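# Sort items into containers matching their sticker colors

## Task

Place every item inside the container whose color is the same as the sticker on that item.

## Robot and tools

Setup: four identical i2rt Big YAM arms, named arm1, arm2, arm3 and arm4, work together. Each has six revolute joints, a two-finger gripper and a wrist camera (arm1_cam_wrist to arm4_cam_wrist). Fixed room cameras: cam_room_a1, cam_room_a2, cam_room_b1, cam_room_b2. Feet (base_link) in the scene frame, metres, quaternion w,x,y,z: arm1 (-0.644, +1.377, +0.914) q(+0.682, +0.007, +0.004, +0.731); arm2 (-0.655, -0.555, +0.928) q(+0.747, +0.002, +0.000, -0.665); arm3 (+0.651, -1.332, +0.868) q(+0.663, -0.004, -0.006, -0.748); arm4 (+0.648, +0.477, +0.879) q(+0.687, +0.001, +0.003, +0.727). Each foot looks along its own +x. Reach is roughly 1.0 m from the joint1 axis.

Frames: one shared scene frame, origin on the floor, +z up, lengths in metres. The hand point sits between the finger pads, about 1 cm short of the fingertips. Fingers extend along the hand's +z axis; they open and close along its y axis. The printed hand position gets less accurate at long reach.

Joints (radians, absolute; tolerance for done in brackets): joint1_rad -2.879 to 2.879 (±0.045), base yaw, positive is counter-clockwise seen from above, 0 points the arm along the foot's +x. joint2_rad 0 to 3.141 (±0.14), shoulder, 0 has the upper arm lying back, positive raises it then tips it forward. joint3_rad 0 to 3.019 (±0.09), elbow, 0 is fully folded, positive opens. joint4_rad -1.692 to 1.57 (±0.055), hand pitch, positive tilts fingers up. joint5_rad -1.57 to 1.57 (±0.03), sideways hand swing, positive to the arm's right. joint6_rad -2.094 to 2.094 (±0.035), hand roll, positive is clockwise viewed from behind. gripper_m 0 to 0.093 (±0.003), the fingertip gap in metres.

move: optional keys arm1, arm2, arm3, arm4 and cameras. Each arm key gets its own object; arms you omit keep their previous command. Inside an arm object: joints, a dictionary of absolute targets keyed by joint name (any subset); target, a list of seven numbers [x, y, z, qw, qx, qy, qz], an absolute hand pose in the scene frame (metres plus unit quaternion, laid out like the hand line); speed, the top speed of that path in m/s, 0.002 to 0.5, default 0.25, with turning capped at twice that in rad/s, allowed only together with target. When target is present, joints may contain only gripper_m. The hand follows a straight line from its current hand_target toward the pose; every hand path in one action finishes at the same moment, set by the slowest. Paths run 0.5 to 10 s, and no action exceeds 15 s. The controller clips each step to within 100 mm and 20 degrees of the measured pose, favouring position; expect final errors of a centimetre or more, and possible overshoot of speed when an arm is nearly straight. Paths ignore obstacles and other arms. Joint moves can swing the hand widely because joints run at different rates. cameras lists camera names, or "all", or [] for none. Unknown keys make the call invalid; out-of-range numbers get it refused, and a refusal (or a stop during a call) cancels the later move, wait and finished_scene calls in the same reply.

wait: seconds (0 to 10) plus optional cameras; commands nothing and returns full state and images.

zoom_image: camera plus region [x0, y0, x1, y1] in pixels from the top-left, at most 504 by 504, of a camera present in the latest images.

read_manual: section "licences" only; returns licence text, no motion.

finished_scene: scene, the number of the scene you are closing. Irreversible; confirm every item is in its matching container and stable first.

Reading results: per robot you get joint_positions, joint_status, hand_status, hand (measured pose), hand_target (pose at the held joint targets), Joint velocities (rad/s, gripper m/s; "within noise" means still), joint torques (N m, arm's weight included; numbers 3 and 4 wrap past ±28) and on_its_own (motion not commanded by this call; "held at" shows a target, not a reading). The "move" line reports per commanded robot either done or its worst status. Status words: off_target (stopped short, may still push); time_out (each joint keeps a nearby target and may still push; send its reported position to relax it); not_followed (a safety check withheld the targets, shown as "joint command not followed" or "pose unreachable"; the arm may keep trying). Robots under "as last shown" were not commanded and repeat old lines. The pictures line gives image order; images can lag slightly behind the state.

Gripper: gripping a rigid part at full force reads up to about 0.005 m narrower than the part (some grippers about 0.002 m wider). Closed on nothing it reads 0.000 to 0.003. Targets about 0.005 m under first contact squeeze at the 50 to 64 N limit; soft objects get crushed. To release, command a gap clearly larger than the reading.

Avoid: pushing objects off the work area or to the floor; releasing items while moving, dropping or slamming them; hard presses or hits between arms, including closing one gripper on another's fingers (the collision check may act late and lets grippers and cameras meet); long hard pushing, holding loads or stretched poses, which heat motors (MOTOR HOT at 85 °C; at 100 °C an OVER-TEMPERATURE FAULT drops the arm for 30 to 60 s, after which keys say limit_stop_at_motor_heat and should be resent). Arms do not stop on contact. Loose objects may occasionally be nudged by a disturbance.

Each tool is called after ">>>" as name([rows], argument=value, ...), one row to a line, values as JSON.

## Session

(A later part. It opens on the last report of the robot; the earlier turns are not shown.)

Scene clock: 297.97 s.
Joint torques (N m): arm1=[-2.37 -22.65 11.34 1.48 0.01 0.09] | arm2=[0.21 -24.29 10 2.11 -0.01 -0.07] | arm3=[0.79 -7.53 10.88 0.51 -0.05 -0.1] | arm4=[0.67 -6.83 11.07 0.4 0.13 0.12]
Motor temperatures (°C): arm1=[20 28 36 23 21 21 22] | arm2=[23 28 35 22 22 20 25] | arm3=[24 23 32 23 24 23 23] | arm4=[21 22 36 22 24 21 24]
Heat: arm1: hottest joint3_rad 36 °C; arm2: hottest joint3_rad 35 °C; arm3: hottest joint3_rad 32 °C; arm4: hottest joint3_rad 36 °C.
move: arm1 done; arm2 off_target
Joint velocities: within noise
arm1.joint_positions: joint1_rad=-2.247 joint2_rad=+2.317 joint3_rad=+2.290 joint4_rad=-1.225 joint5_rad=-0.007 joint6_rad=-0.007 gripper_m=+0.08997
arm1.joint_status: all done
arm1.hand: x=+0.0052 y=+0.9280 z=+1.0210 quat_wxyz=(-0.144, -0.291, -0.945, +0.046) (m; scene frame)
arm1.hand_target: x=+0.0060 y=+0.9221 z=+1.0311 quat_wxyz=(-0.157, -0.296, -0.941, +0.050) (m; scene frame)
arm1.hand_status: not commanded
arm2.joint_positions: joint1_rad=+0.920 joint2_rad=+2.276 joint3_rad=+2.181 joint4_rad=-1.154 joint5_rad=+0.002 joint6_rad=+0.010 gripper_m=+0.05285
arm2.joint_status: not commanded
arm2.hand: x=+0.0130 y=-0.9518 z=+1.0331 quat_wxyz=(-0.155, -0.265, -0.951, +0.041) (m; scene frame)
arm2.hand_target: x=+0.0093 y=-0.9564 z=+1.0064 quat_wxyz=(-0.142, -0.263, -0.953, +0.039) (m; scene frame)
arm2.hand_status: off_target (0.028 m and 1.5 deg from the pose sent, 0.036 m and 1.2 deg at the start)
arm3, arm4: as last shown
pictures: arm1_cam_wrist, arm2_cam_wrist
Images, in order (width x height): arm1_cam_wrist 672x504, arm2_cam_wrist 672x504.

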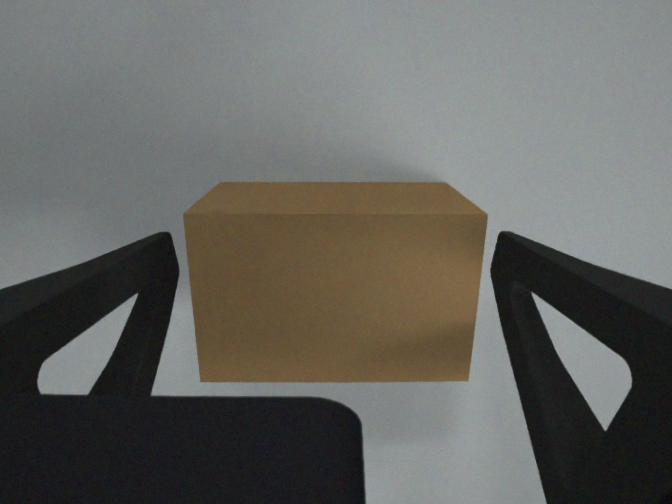

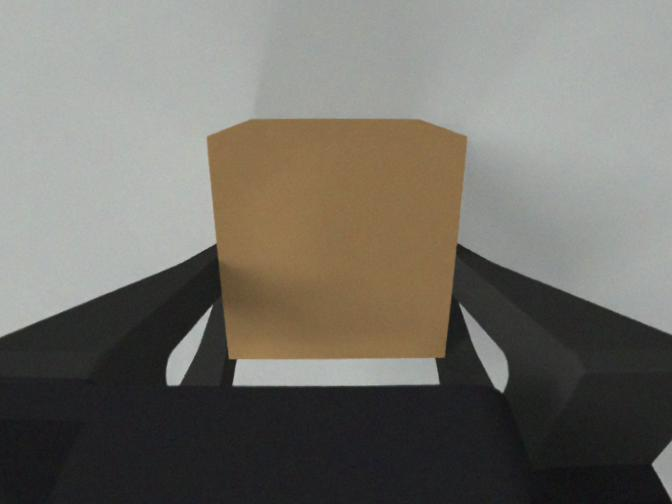

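>>> move(arm1={"target": [0.006, 0.922, 1.090, 0.15745, 0.29576, 0.9409, -0.04949], "speed": 0.06}, arm2={"target": [0.010, -0.957, 0.998, 0.1425, 0.26264, 0.95351, -0.03925], "speed": 0.04}, cameras=["arm1_cam_wrist", "arm2_cam_wrist"])

Scene clock: 305.63 s.
Joint torques (N m): arm1=[-2.43 -21.95 16.69 0.72 0.01 0.06] | arm2=[0.21 -23.94 9.24 2.28 -0.01 -0.08] | arm3=[0.91 -7.41 10.92 0.58 -0.05 -0.11] | arm4=[0.67 -6.53 10.99 0.39 0.08 0.16]
Motor temperatures (°C): arm1=[20 28 36 23 21 21 22] | arm2=[23 28 34 22 22 20 25] | arm3=[24 23 32 23 24 23 23] | arm4=[21 22 36 22 24 21 24]
Heat: arm1: hottest joint3_rad 36 °C; arm2: hottest joint3_rad 34 °C; arm3: hottest joint3_rad 32 °C; arm4: hottest joint3_rad 36 °C.
move: arm1 off_target; arm2 off_target
Joint velocities: within noise
arm1.joint_positions: joint1_rad=-2.247 joint2_rad=+2.317 joint3_rad=+2.390 joint4_rad=-1.356 joint5_rad=-0.007 joint6_rad=-0.007 gripper_m=+0.08997
arm1.joint_status: not commanded
arm1.hand: x=-0.0009 y=+0.9325 z=+1.0572 quat_wxyz=(-0.130, -0.292, -0.947, +0.041) (m; scene frame)
arm1.hand_target: x=+0.0046 y=+0.9231 z=+1.0900 quat_wxyz=(-0.158, -0.296, -0.941, +0.050) (m; scene frame)
arm1.hand_status: off_target (0.035 m and 3.4 deg from the pose sent, 0.069 m and 1.7 deg at the start)
arm2.joint_positions: joint1_rad=+0.920 joint2_rad=+2.276 joint3_rad=+2.175 joint4_rad=-1.140 joint5_rad=+0.002 joint6_rad=+0.009 gripper_m=+0.05285
arm2.joint_status: not commanded
arm2.hand: x=+0.0147 y=-0.9527 z=+1.0318 quat_wxyz=(-0.159, -0.265, -0.950, +0.042) (m; scene frame)
arm2.hand_target: x=+0.0090 y=-0.9562 z=+0.9985 quat_wxyz=(-0.142, -0.263, -0.954, +0.039) (m; scene frame)
arm2.hand_status: off_target (0.034 m and 2.0 deg from the pose sent, 0.036 m and 1.5 deg at the start)
arm3, arm4: as last shown
pictures: arm1_cam_wrist, arm2_cam_wrist
Images, in order (width x height): arm1_cam_wrist 672x504, arm2_cam_wrist 672x504.

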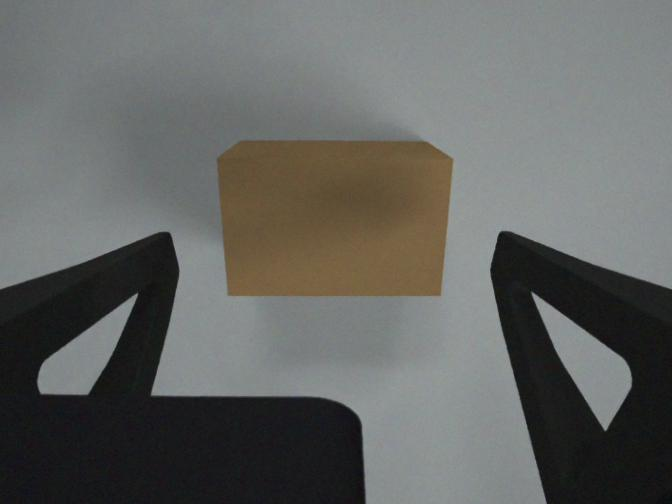

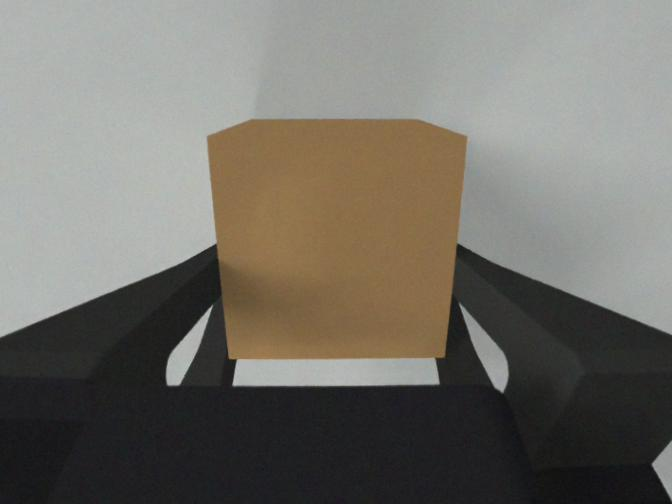

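>>> move(arm1={"target": [-0.15, 1.030, 1.090, 0.15745, 0.29576, 0.9409, -0.04949], "speed": 0.12}, arm2={"target": [0.010, -0.957, 1.006, 0.1175, 0.26358, 0.9569, -0.03236], "speed": 0.04}, cameras=["arm1_cam_wrist", "arm2_cam_wrist"])

Scene clock: 314.37 s.
Joint torques (N m): arm1=[-2.37 -15.79 10.88 1.51 -0.07 0.06] | arm2=[0.15 -21.66 14.84 0.44 0 -0.04] | arm3=[0.73 -7.47 10.93 0.57 -0.05 -0.11] | arm4=[0.85 -6.83 10.97 0.44 0.09 0.16]
Motor temperatures (°C): arm1=[20 29 36 23 21 21 22] | arm2=[23 28 34 22 22 20 25] | arm3=[24 23 33 23 24 23 23] | arm4=[21 22 36 22 24 21 24]
Heat: arm1: hottest joint3_rad 36 °C; arm2: hottest joint3_rad 34 °C; arm3: hottest joint3_rad 33 °C; arm4: hottest joint3_rad 36 °C.
move: arm1 off_target; arm2 off_target
Joint velocities: within noise
arm1.joint_positions: joint1_rad=-2.247 joint2_rad=+1.734 joint3_rad=+1.506 joint4_rad=-1.031 joint5_rad=-0.007 joint6_rad=-0.007 gripper_m=+0.08997
arm1.joint_status: not commanded
arm1.hand: x=-0.1498 y=+1.0362 z=+1.0777 quat_wxyz=(-0.141, -0.292, -0.945, +0.045) (m; scene frame)
arm1.hand_target: x=-0.1501 y=+1.0302 z=+1.0898 quat_wxyz=(-0.157, -0.296, -0.941, +0.050) (m; scene frame)
arm1.hand_status: off_target (0.014 m and 2.1 deg from the pose sent, 0.181 m and 3.4 deg at the start)
arm2.joint_positions: joint1_rad=+0.920 joint2_rad=+2.288 joint3_rad=+2.205 joint4_rad=-1.205 joint5_rad=+0.002 joint6_rad=+0.005 gripper_m=+0.05285
arm2.joint_status: not commanded
arm2.hand: x=+0.0080 y=-0.9488 z=+1.0316 quat_wxyz=(-0.136, -0.264, -0.954, +0.036) (m; scene frame)
arm2.hand_target: x=+0.0089 y=-0.9562 z=+1.0063 quat_wxyz=(-0.119, -0.263, -0.957, +0.033) (m; scene frame)
arm2.hand_status: off_target (0.027 m and 2.2 deg from the pose sent, 0.027 m and 4.9 deg at the start)
arm3.joint_positions: joint1_rad=-1.979 joint2_rad=+1.009 joint3_rad=+1.183 joint4_rad=-1.293 joint5_rad=+0.002 joint6_rad=+0.005 gripper_m=+0.07207
arm3.joint_status: not commanded
arm3.hand: x=+0.3391 y=-1.1441 z=+1.1967 quat_wxyz=(+0.053, -0.940, +0.259, +0.214) (m; scene frame)
arm3.hand_target: x=+0.3412 y=-1.1425 z=+1.2071 quat_wxyz=(+0.056, -0.938, +0.259, +0.222) (m; scene frame)
arm3.hand_status: not commanded
arm4: as last shown
pictures: arm1_cam_wrist, arm2_cam_wrist
Images, in order (width x height): arm1_cam_wrist 672x504, arm2_cam_wrist 672x504.

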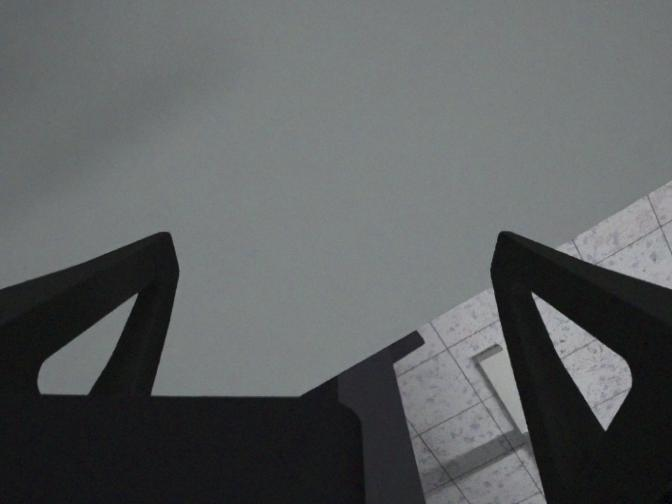

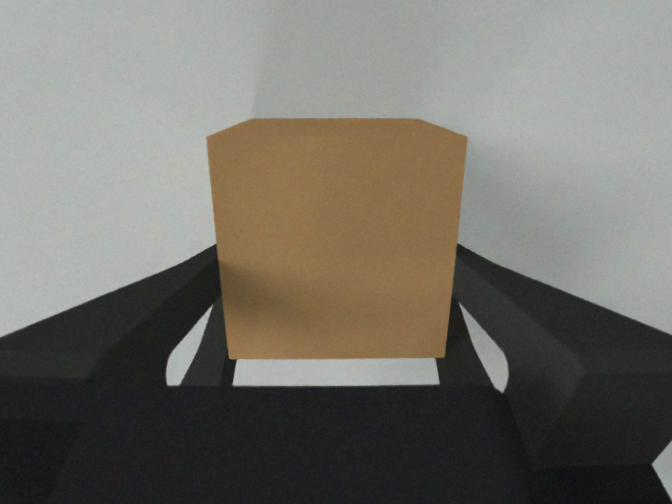

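>>> move(arm1={"target": [-0.373, 1.188, 1.10, 0.15745, 0.29576, 0.9409, -0.04949], "speed": 0.18}, arm2={"joints": {"gripper_m": 0.072}}, cameras=["arm1_cam_wrist", "arm2_cam_wrist"])

>>> move(arm2={"target": [0.010, -0.957, 1.090, 0.1425, 0.26264, 0.95351, -0.03925], "speed": 0.06}, arm4={"target": [0.253, 0.756, 1.10, 0.0776, -0.9215, 0.2897, 0.2469], "speed": 0.12}, cameras=["arm4_cam_wrist", "arm2_cam_wrist"])

Scene clock: 321.13 s.
Joint torques (N m): arm1=[-2.61 -3.14 11.4 0.64 -0.04 0.01] | arm2=[0.09 -23.82 14.72 0.72 0 -0.03] | arm3=[0.79 -7.47 10.92 0.53 -0.06 -0.1] | arm4=[1.14 -7 11.02 0.39 0.11 0.14]
Motor temperatures (°C): arm1=[20 28 36 23 21 21 22] | arm2=[23 28 35 22 22 20 25] | arm3=[24 23 33 23 24 23 23] | arm4=[21 22 36 22 24 21 24]
Heat: arm1: hottest joint3_rad 36 °C; arm2: hottest joint3_rad 35 °C; arm3: hottest joint3_rad 33 °C; arm4: hottest joint3_rad 36 °C.
move: arm1 done; arm2 done
Joint velocities: within noise
arm1.joint_positions: joint1_rad=-2.247 joint2_rad=+0.980 joint3_rad=+0.816 joint4_rad=-1.056 joint5_rad=-0.007 joint6_rad=-0.007 gripper_m=+0.08997
arm1.joint_status: not commanded
arm1.hand: x=-0.3706 y=+1.1899 z=+1.0987 quat_wxyz=(-0.159, -0.291, -0.942, +0.050) (m; scene frame)
arm1.hand_target: x=-0.3730 y=+1.1880 z=+1.1000 quat_wxyz=(-0.157, -0.296, -0.941, +0.050) (m; scene frame)
arm1.hand_status: done (0.003 m and 0.7 deg from the pose sent, 0.271 m and 2.1 deg at the start)
arm2.joint_positions: joint1_rad=+0.920 joint2_rad=+2.309 joint3_rad=+2.205 joint4_rad=-1.215 joint5_rad=+0.002 joint6_rad=+0.005 gripper_m=+0.07193
arm2.joint_status: all done
arm2.hand: x=+0.0054 y=-0.9472 z=+1.0148 quat_wxyz=(-0.121, -0.264, -0.956, +0.032) (m; scene frame)
arm2.hand_target: x=+0.0088 y=-0.9562 z=+1.0061 quat_wxyz=(-0.119, -0.264, -0.957, +0.033) (m; scene frame)
arm2.hand_status: not commanded
arm3: as last shown
arm4.joint_positions: joint1_rad=+0.906 joint2_rad=+1.002 joint3_rad=+1.171 joint4_rad=-1.289 joint5_rad=-0.001 joint6_rad=-0.011 gripper_m=+0.09291
arm4.joint_status: not commanded
arm4.hand: x=+0.3552 y=+0.6839 z=+1.2088 quat_wxyz=(-0.066, +0.931, -0.287, -0.215) (m; scene frame)
arm4.hand_target: x=+0.3541 y=+0.6848 z=+1.2224 quat_wxyz=(-0.068, +0.927, -0.292, -0.224) (m; scene frame)
arm4.hand_status: not commanded
pictures: arm1_cam_wrist, arm2_cam_wrist
Images, in order (width x height): arm1_cam_wrist 672x504, arm2_cam_wrist 672x504.

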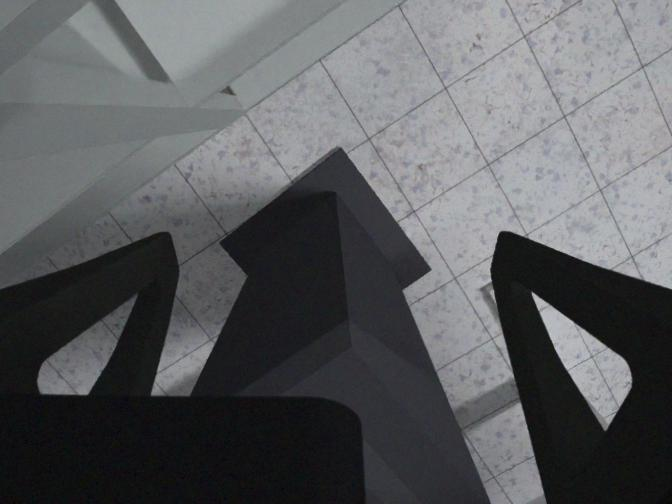

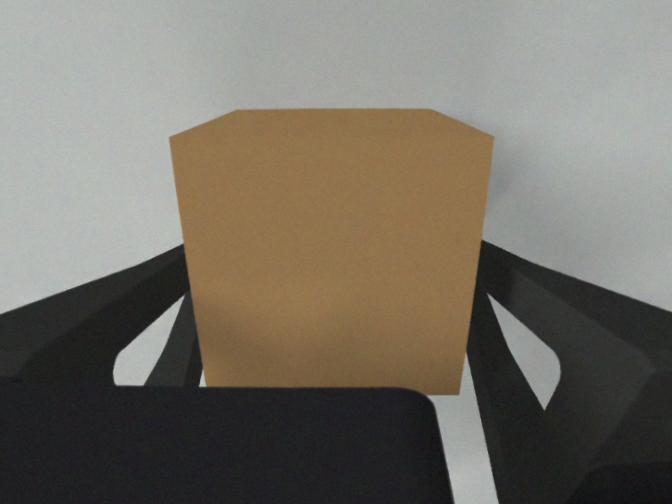

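Scene clock: 323.20 s.
Joint torques (N m): arm1=[-2.37 -2.73 11.41 0.69 -0.07 0.07] | arm2=[0.21 -28.28 16.02 0.65 0.03 -0.03] | arm3=[0.91 -7.53 10.93 0.54 -0.05 -0.11] | arm4=[1.2 -11.11 9.02 1.32 0.21 0.11]
Motor temperatures (°C): arm1=[20 28 36 23 21 21 22] | arm2=[23 28 36 22 22 20 24] | arm3=[24 23 33 23 24 23 23] | arm4=[21 22 36 22 24 21 24]
Heat: arm1: hottest joint3_rad 36 °C; arm2: hottest joint3_rad 36 °C; arm3: hottest joint3_rad 33 °C; arm4: hottest joint3_rad 36 °C.
move: arm2 off_target; arm4 done
Joint velocities: within noise
arm1, arm3: as last shown
arm2.joint_positions: joint1_rad=+0.920 joint2_rad=+2.301 joint3_rad=+2.296 joint4_rad=-1.327 joint5_rad=+0.002 joint6_rad=+0.005 gripper_m=+0.07193
arm2.joint_status: not commanded
arm2.hand: x=+0.0029 y=-0.9458 z=+1.0547 quat_wxyz=(-0.115, -0.265, -0.957, +0.030) (m; scene frame)
arm2.hand_target: x=+0.0085 y=-0.9560 z=+1.0901 quat_wxyz=(-0.143, -0.263, -0.953, +0.040) (m; scene frame)
arm2.hand_status: off_target (0.038 m and 3.3 deg from the pose sent, 0.076 m and 2.6 deg at the start)
arm4.joint_positions: joint1_rad=+0.906 joint2_rad=+1.294 joint3_rad=+1.092 joint4_rad=-0.854 joint5_rad=+0.001 joint6_rad=-0.011 gripper_m=+0.09291
arm4.joint_status: not commanded
arm4.hand: x=+0.2562 y=+0.7524 z=+1.1027 quat_wxyz=(-0.076, +0.924, -0.285, -0.244) (m; scene frame)
arm4.hand_target: x=+0.2530 y=+0.7559 z=+1.1001 quat_wxyz=(-0.078, +0.922, -0.290, -0.247) (m; scene frame)
arm4.hand_status: done (0.006 m and 0.7 deg from the pose sent, 0.166 m and 4.1 deg at the start)
pictures: arm2_cam_wrist, arm4_cam_wrist
Images, in order (width x height): arm2_cam_wrist 672x504, arm4_cam_wrist 672x504.

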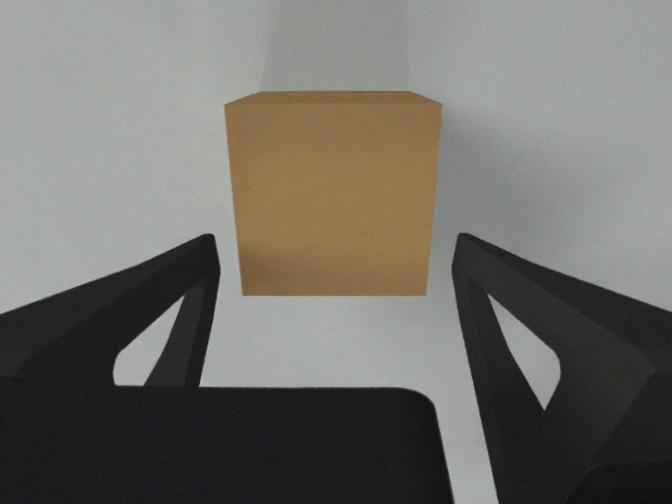

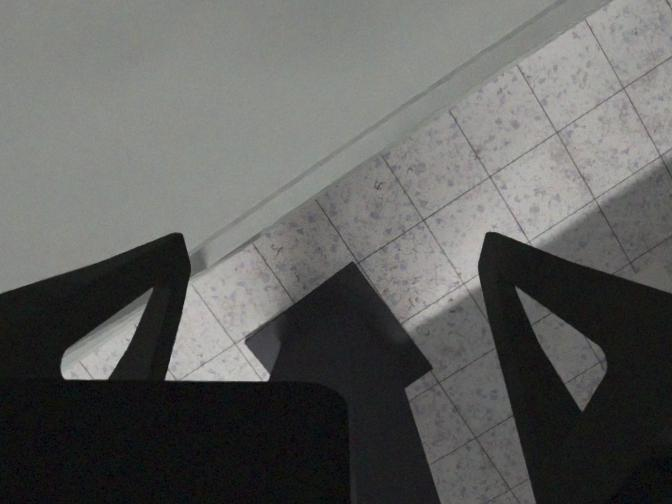

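>>> move(arm2={"target": [0.008, -0.956, 1.105, 0.1425, 0.26264, 0.95351, -0.03925], "speed": 0.06}, arm4={"target": [0.109, 0.879, 1.095, 0.0776, -0.9215, 0.2897, 0.2469], "speed": 0.12}, cameras=["arm4_cam_wrist", "arm2_cam_wrist"])

>>> move(arm2={"target": [-0.15, -0.857, 1.098, 0.1425, 0.26264, 0.95351, -0.03925], "speed": 0.1}, cameras=["arm4_cam_wrist", "arm2_cam_wrist"])

Scene clock: 339.03 s.
Joint torques (N m): arm1=[-2.49 -2.96 11.33 0.65 -0.08 0.01] | arm2=[0.15 -28.22 16.21 0.68 0.03 -0.03] | arm3=[0.73 -7.47 10.92 0.55 -0.06 -0.09] | arm4=[0.67 -18.43 12.77 0.27 -0.07 -0.09]
Motor temperatures (°C): arm1=[20 27 36 23 21 21 22] | arm2=[23 28 39 22 22 20 24] | arm3=[24 23 33 23 24 23 23] | arm4=[21 22 37 22 24 21 24]
Heat: arm1: hottest joint3_rad 36 °C; arm2: hottest joint3_rad 39 °C; arm3: hottest joint3_rad 33 °C; arm4: hottest joint3_rad 37 °C.
move: arm2 off_target; arm4 off_target
Joint velocities: within noise
arm1, arm3: as last shown
arm2.joint_positions: joint1_rad=+0.920 joint2_rad=+2.298 joint3_rad=+2.324 joint4_rad=-1.362 joint5_rad=+0.002 joint6_rad=+0.005 gripper_m=+0.07193
arm2.joint_status: not commanded
arm2.hand: x=+0.0012 y=-0.9449 z=+1.0667 quat_wxyz=(-0.113, -0.265, -0.957, +0.030) (m; scene frame)
arm2.hand_target: x=+0.0063 y=-0.9549 z=+1.1050 quat_wxyz=(-0.143, -0.263, -0.953, +0.040) (m; scene frame)
arm2.hand_status: off_target (0.040 m and 3.6 deg from the pose sent, 0.052 m and 3.3 deg at the start)
arm4.joint_positions: joint1_rad=+0.881 joint2_rad=+1.770 joint3_rad=+1.588 joint4_rad=-0.886 joint5_rad=-0.007 joint6_rad=-0.017 gripper_m=+0.09291
arm4.joint_status: not commanded
arm4.hand: x=+0.1186 y=+0.8666 z=+1.0840 quat_wxyz=(-0.074, +0.923, -0.294, -0.239) (m; scene frame)
arm4.hand_target: x=+0.1098 y=+0.8785 z=+1.0948 quat_wxyz=(-0.078, +0.921, -0.290, -0.247) (m; scene frame)
arm4.hand_status: off_target (0.019 m and 1.2 deg from the pose sent, 0.194 m and 0.7 deg at the start)
pictures: arm2_cam_wrist, arm4_cam_wrist
Images, in order (width x height): arm2_cam_wrist 672x504, arm4_cam_wrist 672x504.

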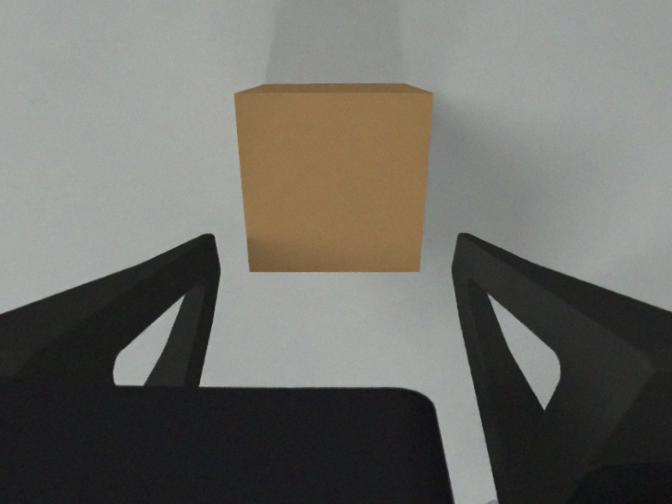

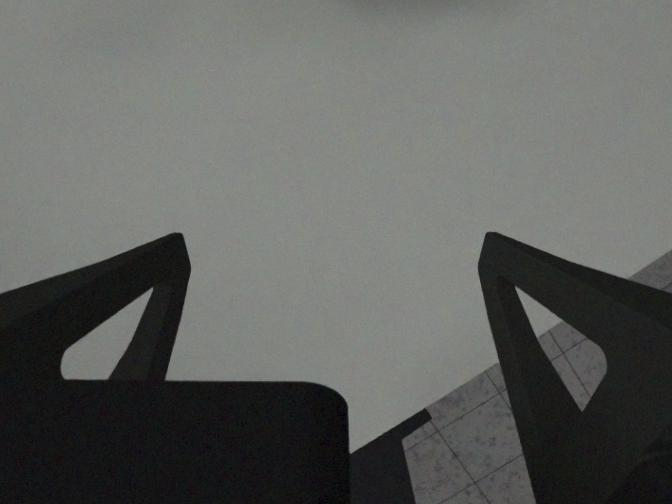

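Scene clock: 341.47 s.
Joint torques (N m): arm1=[-2.26 -2.84 11.3 0.53 -0.09 0.04] | arm2=[0.73 -19.72 9.87 1.96 0.1 0.03] | arm3=[0.79 -7.47 10.91 0.51 -0.06 -0.11] | arm4=[0.62 -18.02 12.67 0.44 -0.06 -0.08]
Motor temperatures (°C): arm1=[20 27 36 23 21 21 22] | arm2=[23 28 38 22 22 20 24] | arm3=[24 23 33 23 24 23 23] | arm4=[21 22 37 22 24 21 24]
Heat: arm1: hottest joint3_rad 36 °C; arm2: hottest joint3_rad 38 °C; arm3: hottest joint3_rad 33 °C; arm4: hottest joint3_rad 37 °C.
move: arm2 done
Joint velocities: within noise
arm1, arm3, arm4: as last shown
arm2.joint_positions: joint1_rad=+0.920 joint2_rad=+1.731 joint3_rad=+1.495 joint4_rad=-1.053 joint5_rad=+0.002 joint6_rad=+0.005 gripper_m=+0.07193
arm2.joint_status: not commanded
arm2.hand: x=-0.1488 y=-0.8563 z=+1.0962 quat_wxyz=(-0.136, -0.264, -0.954, +0.036) (m; scene frame)
arm2.hand_target: x=-0.1500 y=-0.8570 z=+1.0980 quat_wxyz=(-0.142, -0.263, -0.954, +0.039) (m; scene frame)
arm2.hand_status: done (0.002 m and 0.9 deg from the pose sent, 0.178 m and 3.6 deg at the start)
arm4.hand: x=+0.1187 y=+0.8666 z=+1.0840 quat_wxyz=(-0.074, +0.923, -0.294, -0.238) (m; scene frame)
pictures: arm2_cam_wrist, arm4_cam_wrist
Images, in order (width x height): arm2_cam_wrist 672x504, arm4_cam_wrist 672x504.

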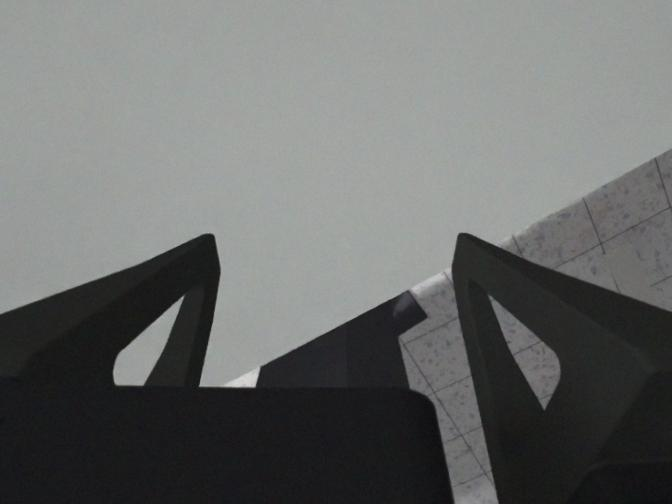

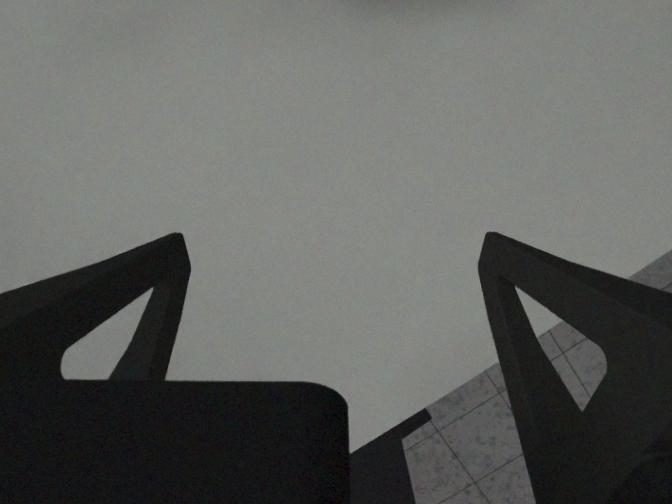

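>>> move(arm2={"target": [-0.3715, -0.724, 1.10, 0.1425, 0.26264, 0.95351, -0.03925], "speed": 0.18}, arm4={"target": [0.050, 0.924, 1.096, 0.0776, -0.9215, 0.2897, 0.2469], "speed": 0.12}, arm3={"target": [0.263, -1.118, 1.095, 0.0687, -0.9312, 0.2565, 0.2495], "speed": 0.12}, cameras=["arm3_cam_wrist", "arm4_cam_wrist"])

Scene clock: 348.60 s.
Joint torques (N m): arm1=[-1.79 -2.96 11.51 0.7 -0.06 0.04] | arm2=[0.97 -7.18 10.13 0.9 0.15 0.07] | arm3=[2.37 -8.82 9.16 1.63 0.14 0.02] | arm4=[0.32 -21.36 13.23 0.38 -0.03 -0.07]
Motor temperatures (°C): arm1=[20 26 36 23 21 21 22] | arm2=[23 28 37 22 22 20 24] | arm3=[24 23 33 23 24 23 23] | arm4=[21 23 39 22 24 21 24]
Heat: arm1: hottest joint3_rad 36 °C; arm2: hottest joint3_rad 37 °C; arm3: hottest joint3_rad 33 °C; arm4: hottest joint3_rad 39 °C.
move: arm2 done; arm3 done; arm4 off_target
Joint velocities: within noise
arm1: as last shown
arm2.joint_positions: joint1_rad=+0.920 joint2_rad=+1.031 joint3_rad=+0.822 joint4_rad=-1.043 joint5_rad=+0.002 joint6_rad=+0.005 gripper_m=+0.07193
arm2.joint_status: not commanded
arm2.hand: x=-0.3663 y=-0.7277 z=+1.1058 quat_wxyz=(-0.154, -0.263, -0.952, +0.041) (m; scene frame)
arm2.hand_target: x=-0.3714 y=-0.7241 z=+1.1001 quat_wxyz=(-0.143, -0.263, -0.954, +0.039) (m; scene frame)
arm2.hand_status: done (0.009 m and 1.3 deg from the pose sent, 0.259 m and 0.9 deg at the start)
arm3.joint_positions: joint1_rad=-1.946 joint2_rad=+1.173 joint3_rad=+1.016 joint4_rad=-0.888 joint5_rad=+0.035 joint6_rad=+0.035 gripper_m=+0.07207
arm3.joint_status: not commanded
arm3.hand: x=+0.2683 y=-1.1139 z=+1.0980 quat_wxyz=(+0.070, -0.931, +0.260, +0.247) (m; scene frame)
arm3.hand_target: x=+0.2632 y=-1.1180 z=+1.0950 quat_wxyz=(+0.069, -0.931, +0.256, +0.249) (m; scene frame)
arm3.hand_status: done (0.007 m and 0.5 deg from the pose sent, 0.130 m and 4.6 deg at the start)
arm4.joint_positions: joint1_rad=+0.880 joint2_rad=+1.971 joint3_rad=+1.897 joint4_rad=-0.989 joint5_rad=-0.008 joint6_rad=-0.018 gripper_m=+0.09291
arm4.joint_status: not commanded
arm4.hand: x=+0.0583 y=+0.9112 z=+1.0901 quat_wxyz=(-0.074, +0.922, -0.293, -0.241) (m; scene frame)
arm4.hand_target: x=+0.0508 y=+0.9236 z=+1.0958 quat_wxyz=(-0.078, +0.921, -0.290, -0.247) (m; scene frame)
arm4.hand_status: off_target (0.016 m and 0.9 deg from the pose sent, 0.090 m and 1.1 deg at the start)
pictures: arm3_cam_wrist, arm4_cam_wrist
Images, in order (width x height): arm3_cam_wrist 672x504, arm4_cam_wrist 672x504.

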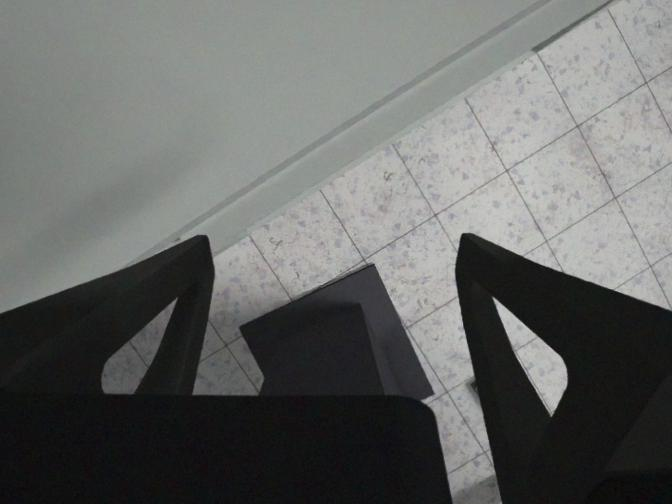

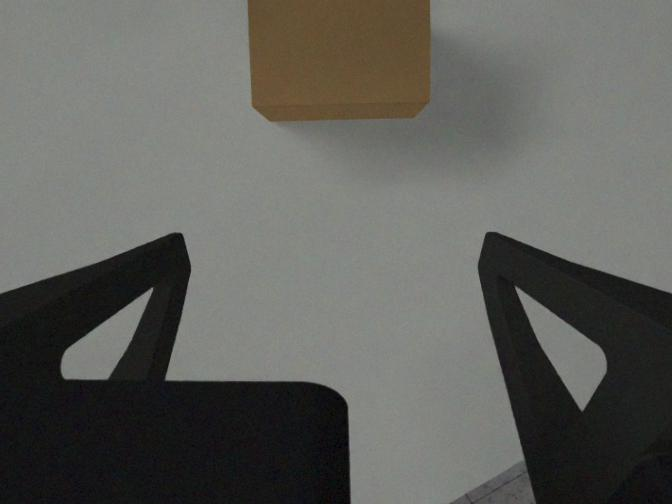

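>>> move(arm4={"target": [0.005, 0.956, 1.096, 0.0776, -0.9215, 0.2897, 0.2469], "speed": 0.06}, arm3={"target": [0.117, -1.031, 1.097, 0.0687, -0.9312, 0.2565, 0.2495], "speed": 0.12}, cameras=["arm3_cam_wrist", "arm4_cam_wrist"])

Scene clock: 371.33 s.
Joint torques (N m): arm1=[-2.67 -3.14 11.41 0.76 -0.03 0.02] | arm2=[1.03 -7.24 10.1 0.91 0.15 0.07] | arm3=[1.08 -16.09 13.79 0.61 -0.06 -0.11] | arm4=[0.67 -23.82 13.34 0.34 -0.04 -0.08]
Motor temperatures (°C): arm1=[20 25 36 23 21 21 22] | arm2=[23 27 35 22 22 20 23] | arm3=[24 24 32 23 24 23 23] | arm4=[21 24 45 22 24 21 24]
Heat: arm1: hottest joint3_rad 36 °C; arm2: hottest joint3_rad 35 °C; arm3: hottest joint3_rad 32 °C; arm4: hottest joint3_rad 45 °C.
move: arm3 off_target; arm4 off_target
Joint velocities: within noise
arm1, arm2: as last shown
arm3.joint_positions: joint1_rad=-1.946 joint2_rad=+1.607 joint3_rad=+1.410 joint4_rad=-0.875 joint5_rad=+0.032 joint6_rad=+0.034 gripper_m=+0.07207
arm3.joint_status: not commanded
arm3.hand: x=+0.1300 y=-1.0399 z=+1.0786 quat_wxyz=(+0.065, -0.935, +0.259, +0.234) (m; scene frame)
arm3.hand_target: x=+0.1180 y=-1.0314 z=+1.0972 quat_wxyz=(+0.069, -0.931, +0.257, +0.250) (m; scene frame)
arm3.hand_status: off_target (0.024 m and 1.9 deg from the pose sent, 0.172 m and 0.5 deg at the start)
arm4.joint_positions: joint1_rad=+0.880 joint2_rad=+2.158 joint3_rad=+2.210 joint4_rad=-1.112 joint5_rad=-0.008 joint6_rad=-0.018 gripper_m=+0.09291
arm4.joint_status: not commanded
arm4.hand: x=+0.0120 y=+0.9452 z=+1.0938 quat_wxyz=(-0.075, +0.922, -0.293, -0.242) (m; scene frame)
arm4.hand_target: x=+0.0057 y=+0.9556 z=+1.0959 quat_wxyz=(-0.078, +0.921, -0.290, -0.248) (m; scene frame)
arm4.hand_status: off_target (0.013 m and 0.7 deg from the pose sent, 0.070 m and 0.9 deg at the start)
pictures: arm3_cam_wrist, arm4_cam_wrist
Images, in order (width x height): arm3_cam_wrist 672x504, arm4_cam_wrist 672x504.

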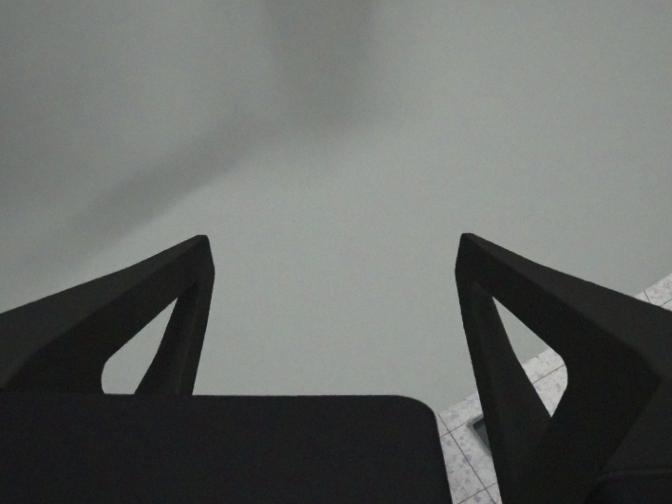

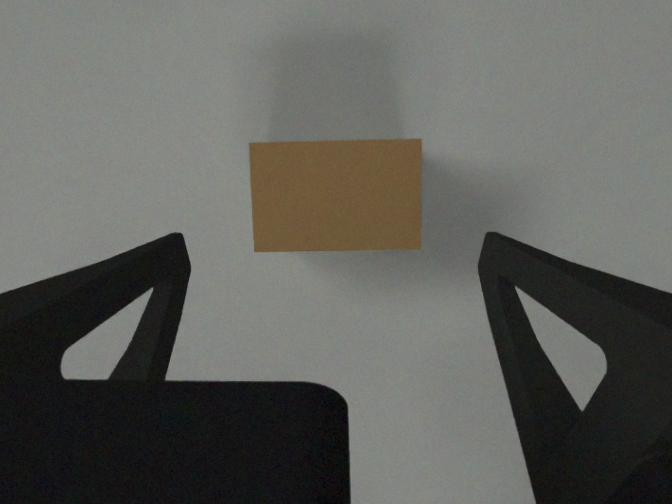

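>>> move(arm4={"target": [-0.0105, 0.967, 1.055, 0.0776, -0.9215, 0.2897, 0.2469], "speed": 0.06}, arm3={"target": [0.058, -0.996, 1.105, 0.0687, -0.9312, 0.2565, 0.2495], "speed": 0.1}, cameras=["arm3_cam_wrist", "arm4_cam_wrist"])

Scene clock: 379.87 s.
Joint torques (N m): arm1=[-2.55 -2.55 11.45 0.58 -0.06 0.06] | arm2=[1.08 -7.18 10.14 0.9 0.15 0.07] | arm3=[0.91 -18.9 14.24 0.61 -0.06 -0.11] | arm4=[0.5 -24.76 13.03 1.26 -0.02 -0.06]
Motor temperatures (°C): arm1=[20 25 36 23 21 21 22] | arm2=[23 27 34 22 22 20 23] | arm3=[24 24 33 23 24 23 23] | arm4=[21 25 45 22 24 21 24]
Heat: arm1: hottest joint3_rad 36 °C; arm2: hottest joint3_rad 34 °C; arm3: hottest joint3_rad 33 °C; arm4: hottest joint3_rad 45 °C.
move: arm3 off_target; arm4 off_target
Joint velocities: within noise
arm1, arm2: as last shown
arm3.joint_positions: joint1_rad=-1.946 joint2_rad=+1.781 joint3_rad=+1.662 joint4_rad=-0.953 joint5_rad=+0.030 joint6_rad=+0.031 gripper_m=+0.07207
arm3.joint_status: not commanded
arm3.hand: x=+0.0695 y=-1.0074 z=+1.0878 quat_wxyz=(+0.065, -0.935, +0.258, +0.234) (m; scene frame)
arm3.hand_target: x=+0.0591 y=-0.9965 z=+1.1049 quat_wxyz=(+0.069, -0.931, +0.256, +0.250) (m; scene frame)
arm3.hand_status: off_target (0.024 m and 1.9 deg from the pose sent, 0.088 m and 1.9 deg at the start)
arm4.joint_positions: joint1_rad=+0.880 joint2_rad=+2.230 joint3_rad=+2.224 joint4_rad=-1.085 joint5_rad=-0.008 joint6_rad=-0.018 gripper_m=+0.09291
arm4.joint_status: not commanded
arm4.hand: x=+0.0012 y=+0.9528 z=+1.0486 quat_wxyz=(-0.070, +0.925, -0.294, -0.228) (m; scene frame)
arm4.hand_target: x=-0.0093 y=+0.9663 z=+1.0553 quat_wxyz=(-0.078, +0.921, -0.290, -0.247) (m; scene frame)
arm4.hand_status: off_target (0.019 m and 2.4 deg from the pose sent, 0.050 m and 0.7 deg at the start)
pictures: arm3_cam_wrist, arm4_cam_wrist
Images, in order (width x height): arm3_cam_wrist 672x504, arm4_cam_wrist 672x504.

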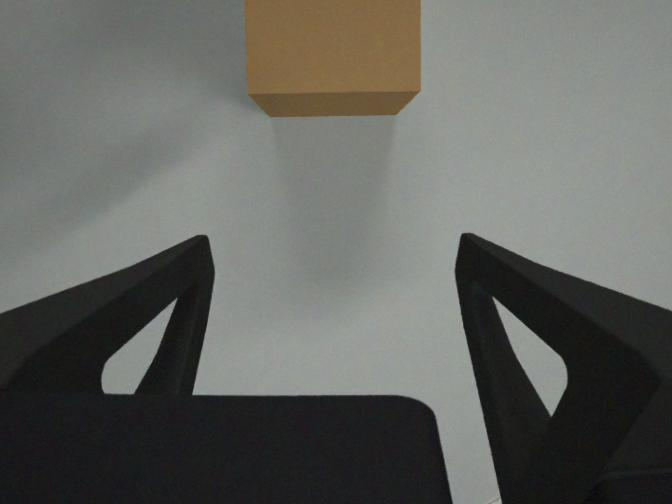

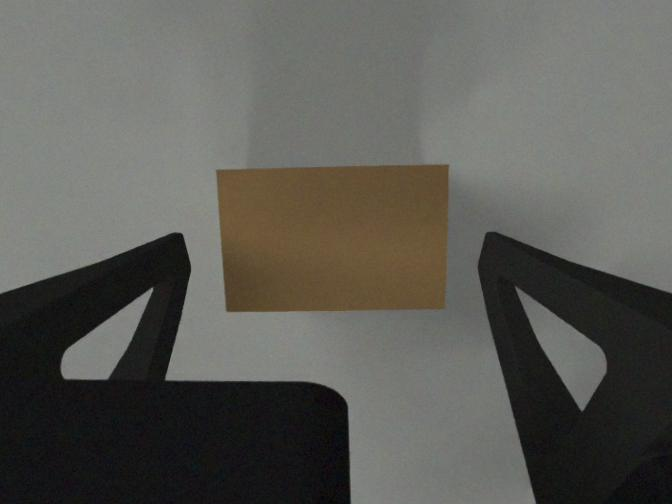

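>>> move(arm4={"target": [-0.0147, 0.970, 1.029, 0.0776, -0.9215, 0.2897, 0.2469], "speed": 0.05}, arm3={"target": [-0.0036, -0.9592, 1.112, 0.0687, -0.9312, 0.2565, 0.2495], "speed": 0.08}, cameras=["arm3_cam_wrist", "arm4_cam_wrist"])

Scene clock: 399.17 s.
Joint torques (N m): arm1=[-2.49 -3.08 11.38 0.81 -0.05 0] | arm2=[1.08 -7.12 10.11 0.87 0.16 0.07] | arm3=[0.67 -22.07 14.58 0.64 -0.06 -0.12] | arm4=[0.91 -24.76 11.15 1.44 -0.02 -0.07]
Motor temperatures (°C): arm1=[20 25 36 23 21 21 22] | arm2=[23 27 34 22 22 20 23] | arm3=[24 25 35 23 24 23 23] | arm4=[21 28 45 22 24 21 24]
Heat: arm1: hottest joint3_rad 36 °C; arm2: hottest joint3_rad 34 °C; arm3: hottest joint3_rad 35 °C; arm4: hottest joint3_rad 45 °C.
move: arm3 off_target; arm4 off_target
Joint velocities: within noise
arm1, arm2: as last shown
arm3.joint_positions: joint1_rad=-1.946 joint2_rad=+1.988 joint3_rad=+1.994 joint4_rad=-1.076 joint5_rad=+0.028 joint6_rad=+0.028 gripper_m=+0.07207
arm3.joint_status: not commanded
arm3.hand: x=+0.0047 y=-0.9725 z=+1.0976 quat_wxyz=(+0.064, -0.935, +0.256, +0.236) (m; scene frame)
arm3.hand_target: x=-0.0025 y=-0.9596 z=+1.1120 quat_wxyz=(+0.069, -0.931, +0.257, +0.250) (m; scene frame)
arm3.hand_status: off_target (0.021 m and 1.7 deg from the pose sent, 0.091 m and 1.8 deg at the start)
arm4.joint_positions: joint1_rad=+0.880 joint2_rad=+2.249 joint3_rad=+2.224 joint4_rad=-1.036 joint5_rad=-0.008 joint6_rad=-0.018 gripper_m=+0.09291
arm4.joint_status: not commanded
arm4.hand: x=-0.0078 y=+0.9594 z=+1.0393 quat_wxyz=(-0.075, +0.922, -0.293, -0.242) (m; scene frame)
arm4.hand_target: x=-0.0139 y=+0.9695 z=+1.0291 quat_wxyz=(-0.078, +0.921, -0.290, -0.247) (m; scene frame)
arm4.hand_status: off_target (0.016 m and 0.8 deg from the pose sent, 0.030 m and 2.4 deg at the start)
pictures: arm3_cam_wrist, arm4_cam_wrist
Images, in order (width x height): arm3_cam_wrist 672x504, arm4_cam_wrist 672x504.

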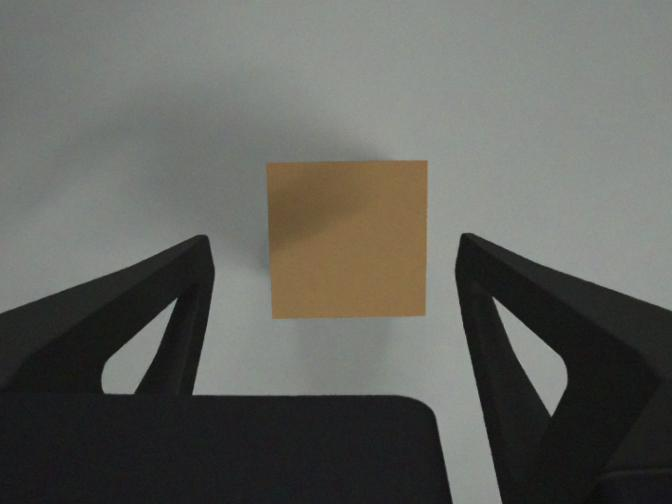

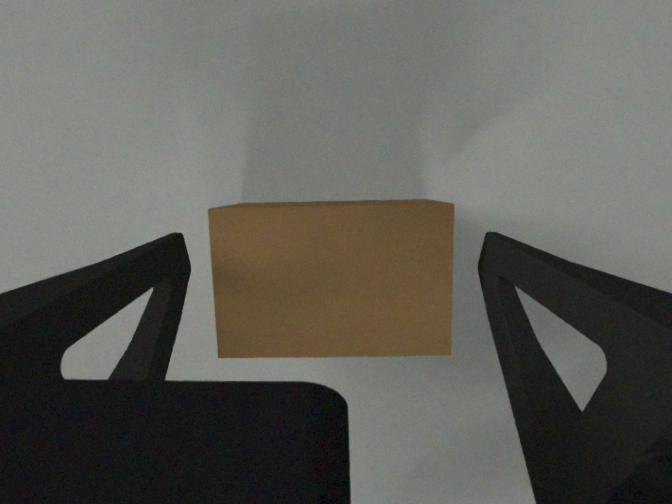

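>>> move(arm4={"target": [-0.0115, 0.9675, 1.011, 0.0776, -0.9215, 0.2897, 0.2469], "speed": 0.05}, arm3={"target": [-0.0046, -0.953, 1.071, 0.0687, -0.9312, 0.2565, 0.2495], "speed": 0.05}, cameras=["arm3_cam_wrist", "arm4_cam_wrist"])

Scene clock: 410.87 s.
Joint torques (N m): arm1=[-2.55 -2.55 11.26 0.75 -0.05 0.04] | arm2=[1.03 -7.12 10.07 0.91 0.15 0.08] | arm3=[0.5 -22.53 9.24 1.62 -0.06 -0.13] | arm4=[0.73 -25.99 9.11 1.5 -0.03 -0.08]
Motor temperatures (°C): arm1=[20 25 36 23 21 21 22] | arm2=[23 27 33 22 22 20 23] | arm3=[24 25 34 23 24 23 23] | arm4=[21 28 45 22 24 21 24]
Heat: arm1: hottest joint3_rad 36 °C; arm2: hottest joint3_rad 33 °C; arm3: hottest joint3_rad 34 °C; arm4: hottest joint3_rad 45 °C.
move: arm3 off_target; arm4 off_target
Joint velocities: within noise
arm1.joint_positions: joint1_rad=-2.247 joint2_rad=+0.980 joint3_rad=+0.816 joint4_rad=-1.056 joint5_rad=-0.007 joint6_rad=-0.007 gripper_m=+0.08997
arm1.joint_status: not commanded
arm1.hand: x=-0.3706 y=+1.1899 z=+1.0987 quat_wxyz=(-0.159, -0.291, -0.942, +0.050) (m; scene frame)
arm1.hand_target: x=-0.3730 y=+1.1880 z=+1.1000 quat_wxyz=(-0.157, -0.296, -0.941, +0.050) (m; scene frame)
arm1.hand_status: not commanded
arm2: as last shown
arm3.joint_positions: joint1_rad=-1.951 joint2_rad=+2.006 joint3_rad=+1.979 joint4_rad=-1.003 joint5_rad=+0.023 joint6_rad=+0.021 gripper_m=+0.07207
arm3.joint_status: not commanded
arm3.hand: x=-0.0064 y=-0.9640 z=+1.0859 quat_wxyz=(+0.068, -0.931, +0.253, +0.255) (m; scene frame)
arm3.hand_target: x=-0.0043 y=-0.9534 z=+1.0712 quat_wxyz=(+0.069, -0.931, +0.257, +0.249) (m; scene frame)
arm3.hand_status: off_target (0.019 m and 0.7 deg from the pose sent, 0.034 m and 1.7 deg at the start)
arm4.joint_positions: joint1_rad=+0.880 joint2_rad=+2.249 joint3_rad=+2.189 joint4_rad=-0.982 joint5_rad=-0.008 joint6_rad=-0.018 gripper_m=+0.09291
arm4.joint_status: not commanded
arm4.hand: x=-0.0106 y=+0.9614 z=+1.0282 quat_wxyz=(-0.078, +0.920, -0.292, -0.250) (m; scene frame)
arm4.hand_target: x=-0.0110 y=+0.9672 z=+1.0112 quat_wxyz=(-0.078, +0.921, -0.290, -0.247) (m; scene frame)
arm4.hand_status: off_target (0.018 m and 0.5 deg from the pose sent, 0.030 m and 0.8 deg at the start)
pictures: arm3_cam_wrist, arm4_cam_wrist
Images, in order (width x height): arm3_cam_wrist 672x504, arm4_cam_wrist 672x504.

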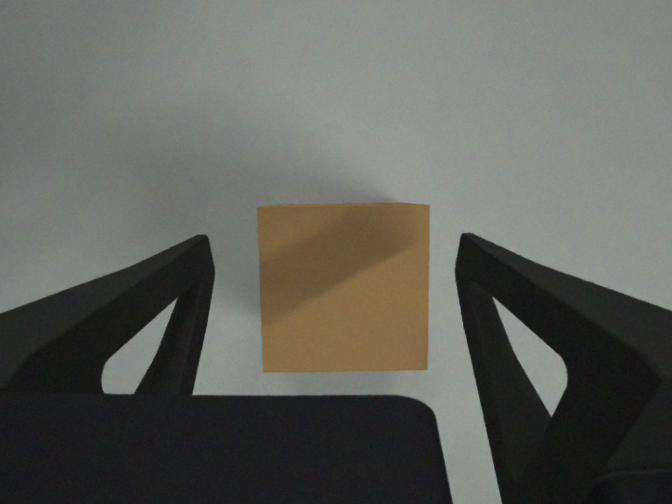

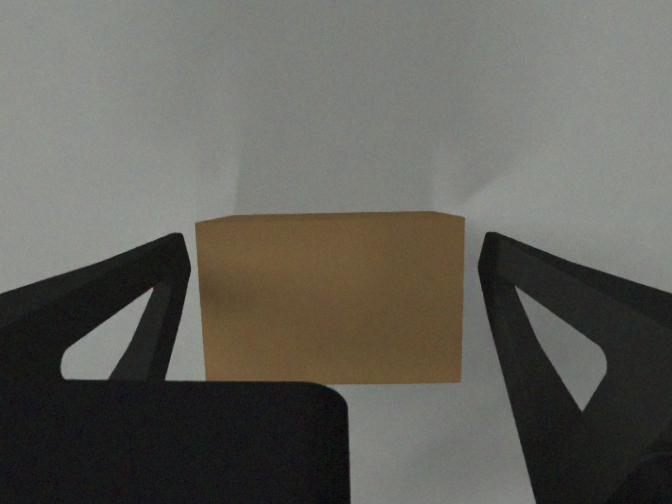

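>>> move(arm4={"target": [-0.004, 0.962, 0.997, 0.0776, -0.9215, 0.2897, 0.2469], "speed": 0.05}, arm3={"target": [0.0015, -0.9565, 1.04, 0.0687, -0.9312, 0.2565, 0.2495], "speed": 0.05}, cameras=["arm3_cam_wrist", "arm4_cam_wrist"])

Scene clock: 419.97 s.
Joint torques (N m): arm1=[-3.02 -3.31 11.3 0.72 -0.03 0.03] | arm2=[1.2 -7.18 10.14 0.88 0.15 0.07] | arm3=[0.5 -23.18 9.18 1.65 -0.06 -0.13] | arm4=[0.56 -27.05 7.92 1.2 -0.05 -0.04]
Motor temperatures (°C): arm1=[20 25 36 23 21 21 22] | arm2=[23 26 33 22 22 20 23] | arm3=[24 25 34 23 24 23 23] | arm4=[21 28 44 22 24 21 24]
Heat: arm1: hottest joint3_rad 36 °C; arm2: hottest joint3_rad 33 °C; arm3: hottest joint3_rad 34 °C; arm4: hottest joint3_rad 44 °C.
move: arm3 off_target; arm4 off_target
Joint velocities: within noise
arm1, arm2: as last shown
arm3.joint_positions: joint1_rad=-1.951 joint2_rad=+2.006 joint3_rad=+1.879 joint4_rad=-0.915 joint5_rad=+0.023 joint6_rad=+0.021 gripper_m=+0.07207
arm3.joint_status: not commanded
arm3.hand: x=-0.0014 y=-0.9669 z=+1.0464 quat_wxyz=(+0.067, -0.932, +0.254, +0.249) (m; scene frame)
arm3.hand_target: x=+0.0018 y=-0.9565 z=+1.0400 quat_wxyz=(+0.069, -0.931, +0.257, +0.249) (m; scene frame)
arm3.hand_status: off_target (0.013 m and 0.4 deg from the pose sent, 0.047 m and 0.7 deg at the start)
arm4.joint_positions: joint1_rad=+0.880 joint2_rad=+2.238 joint3_rad=+2.123 joint4_rad=-0.919 joint5_rad=-0.007 joint6_rad=-0.021 gripper_m=+0.09291
arm4.joint_status: not commanded
arm4.hand: x=-0.0082 y=+0.9597 z=+1.0112 quat_wxyz=(-0.080, +0.919, -0.291, -0.254) (m; scene frame)
arm4.hand_target: x=-0.0038 y=+0.9619 z=+0.9969 quat_wxyz=(-0.078, +0.922, -0.290, -0.247) (m; scene frame)
arm4.hand_status: off_target (0.015 m and 0.9 deg from the pose sent, 0.032 m and 0.5 deg at the start)
pictures: arm3_cam_wrist, arm4_cam_wrist
Images, in order (width x height): arm3_cam_wrist 672x504, arm4_cam_wrist 672x504.

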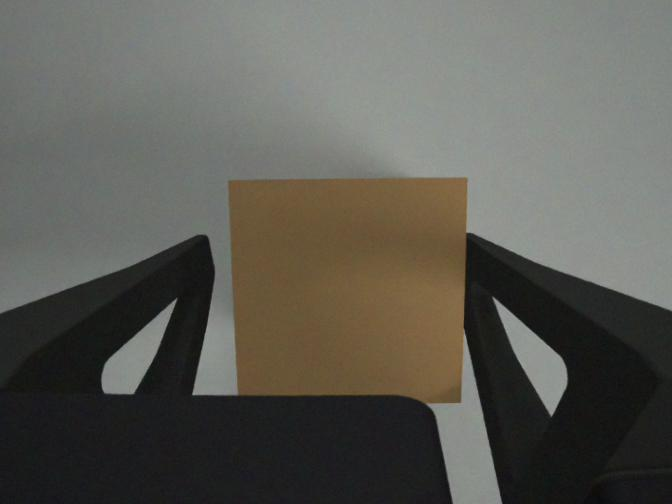

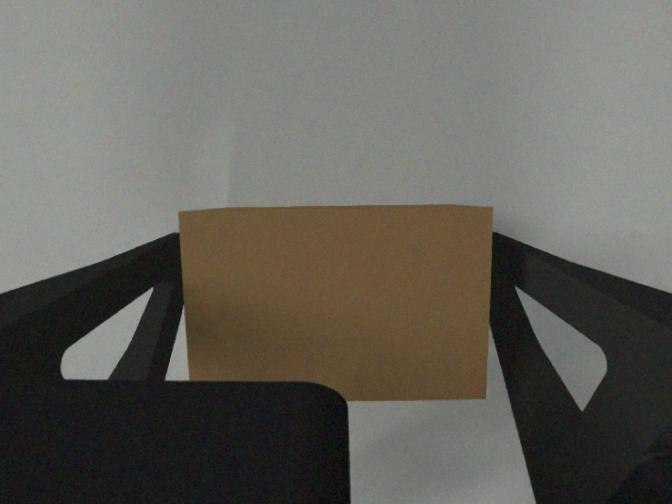

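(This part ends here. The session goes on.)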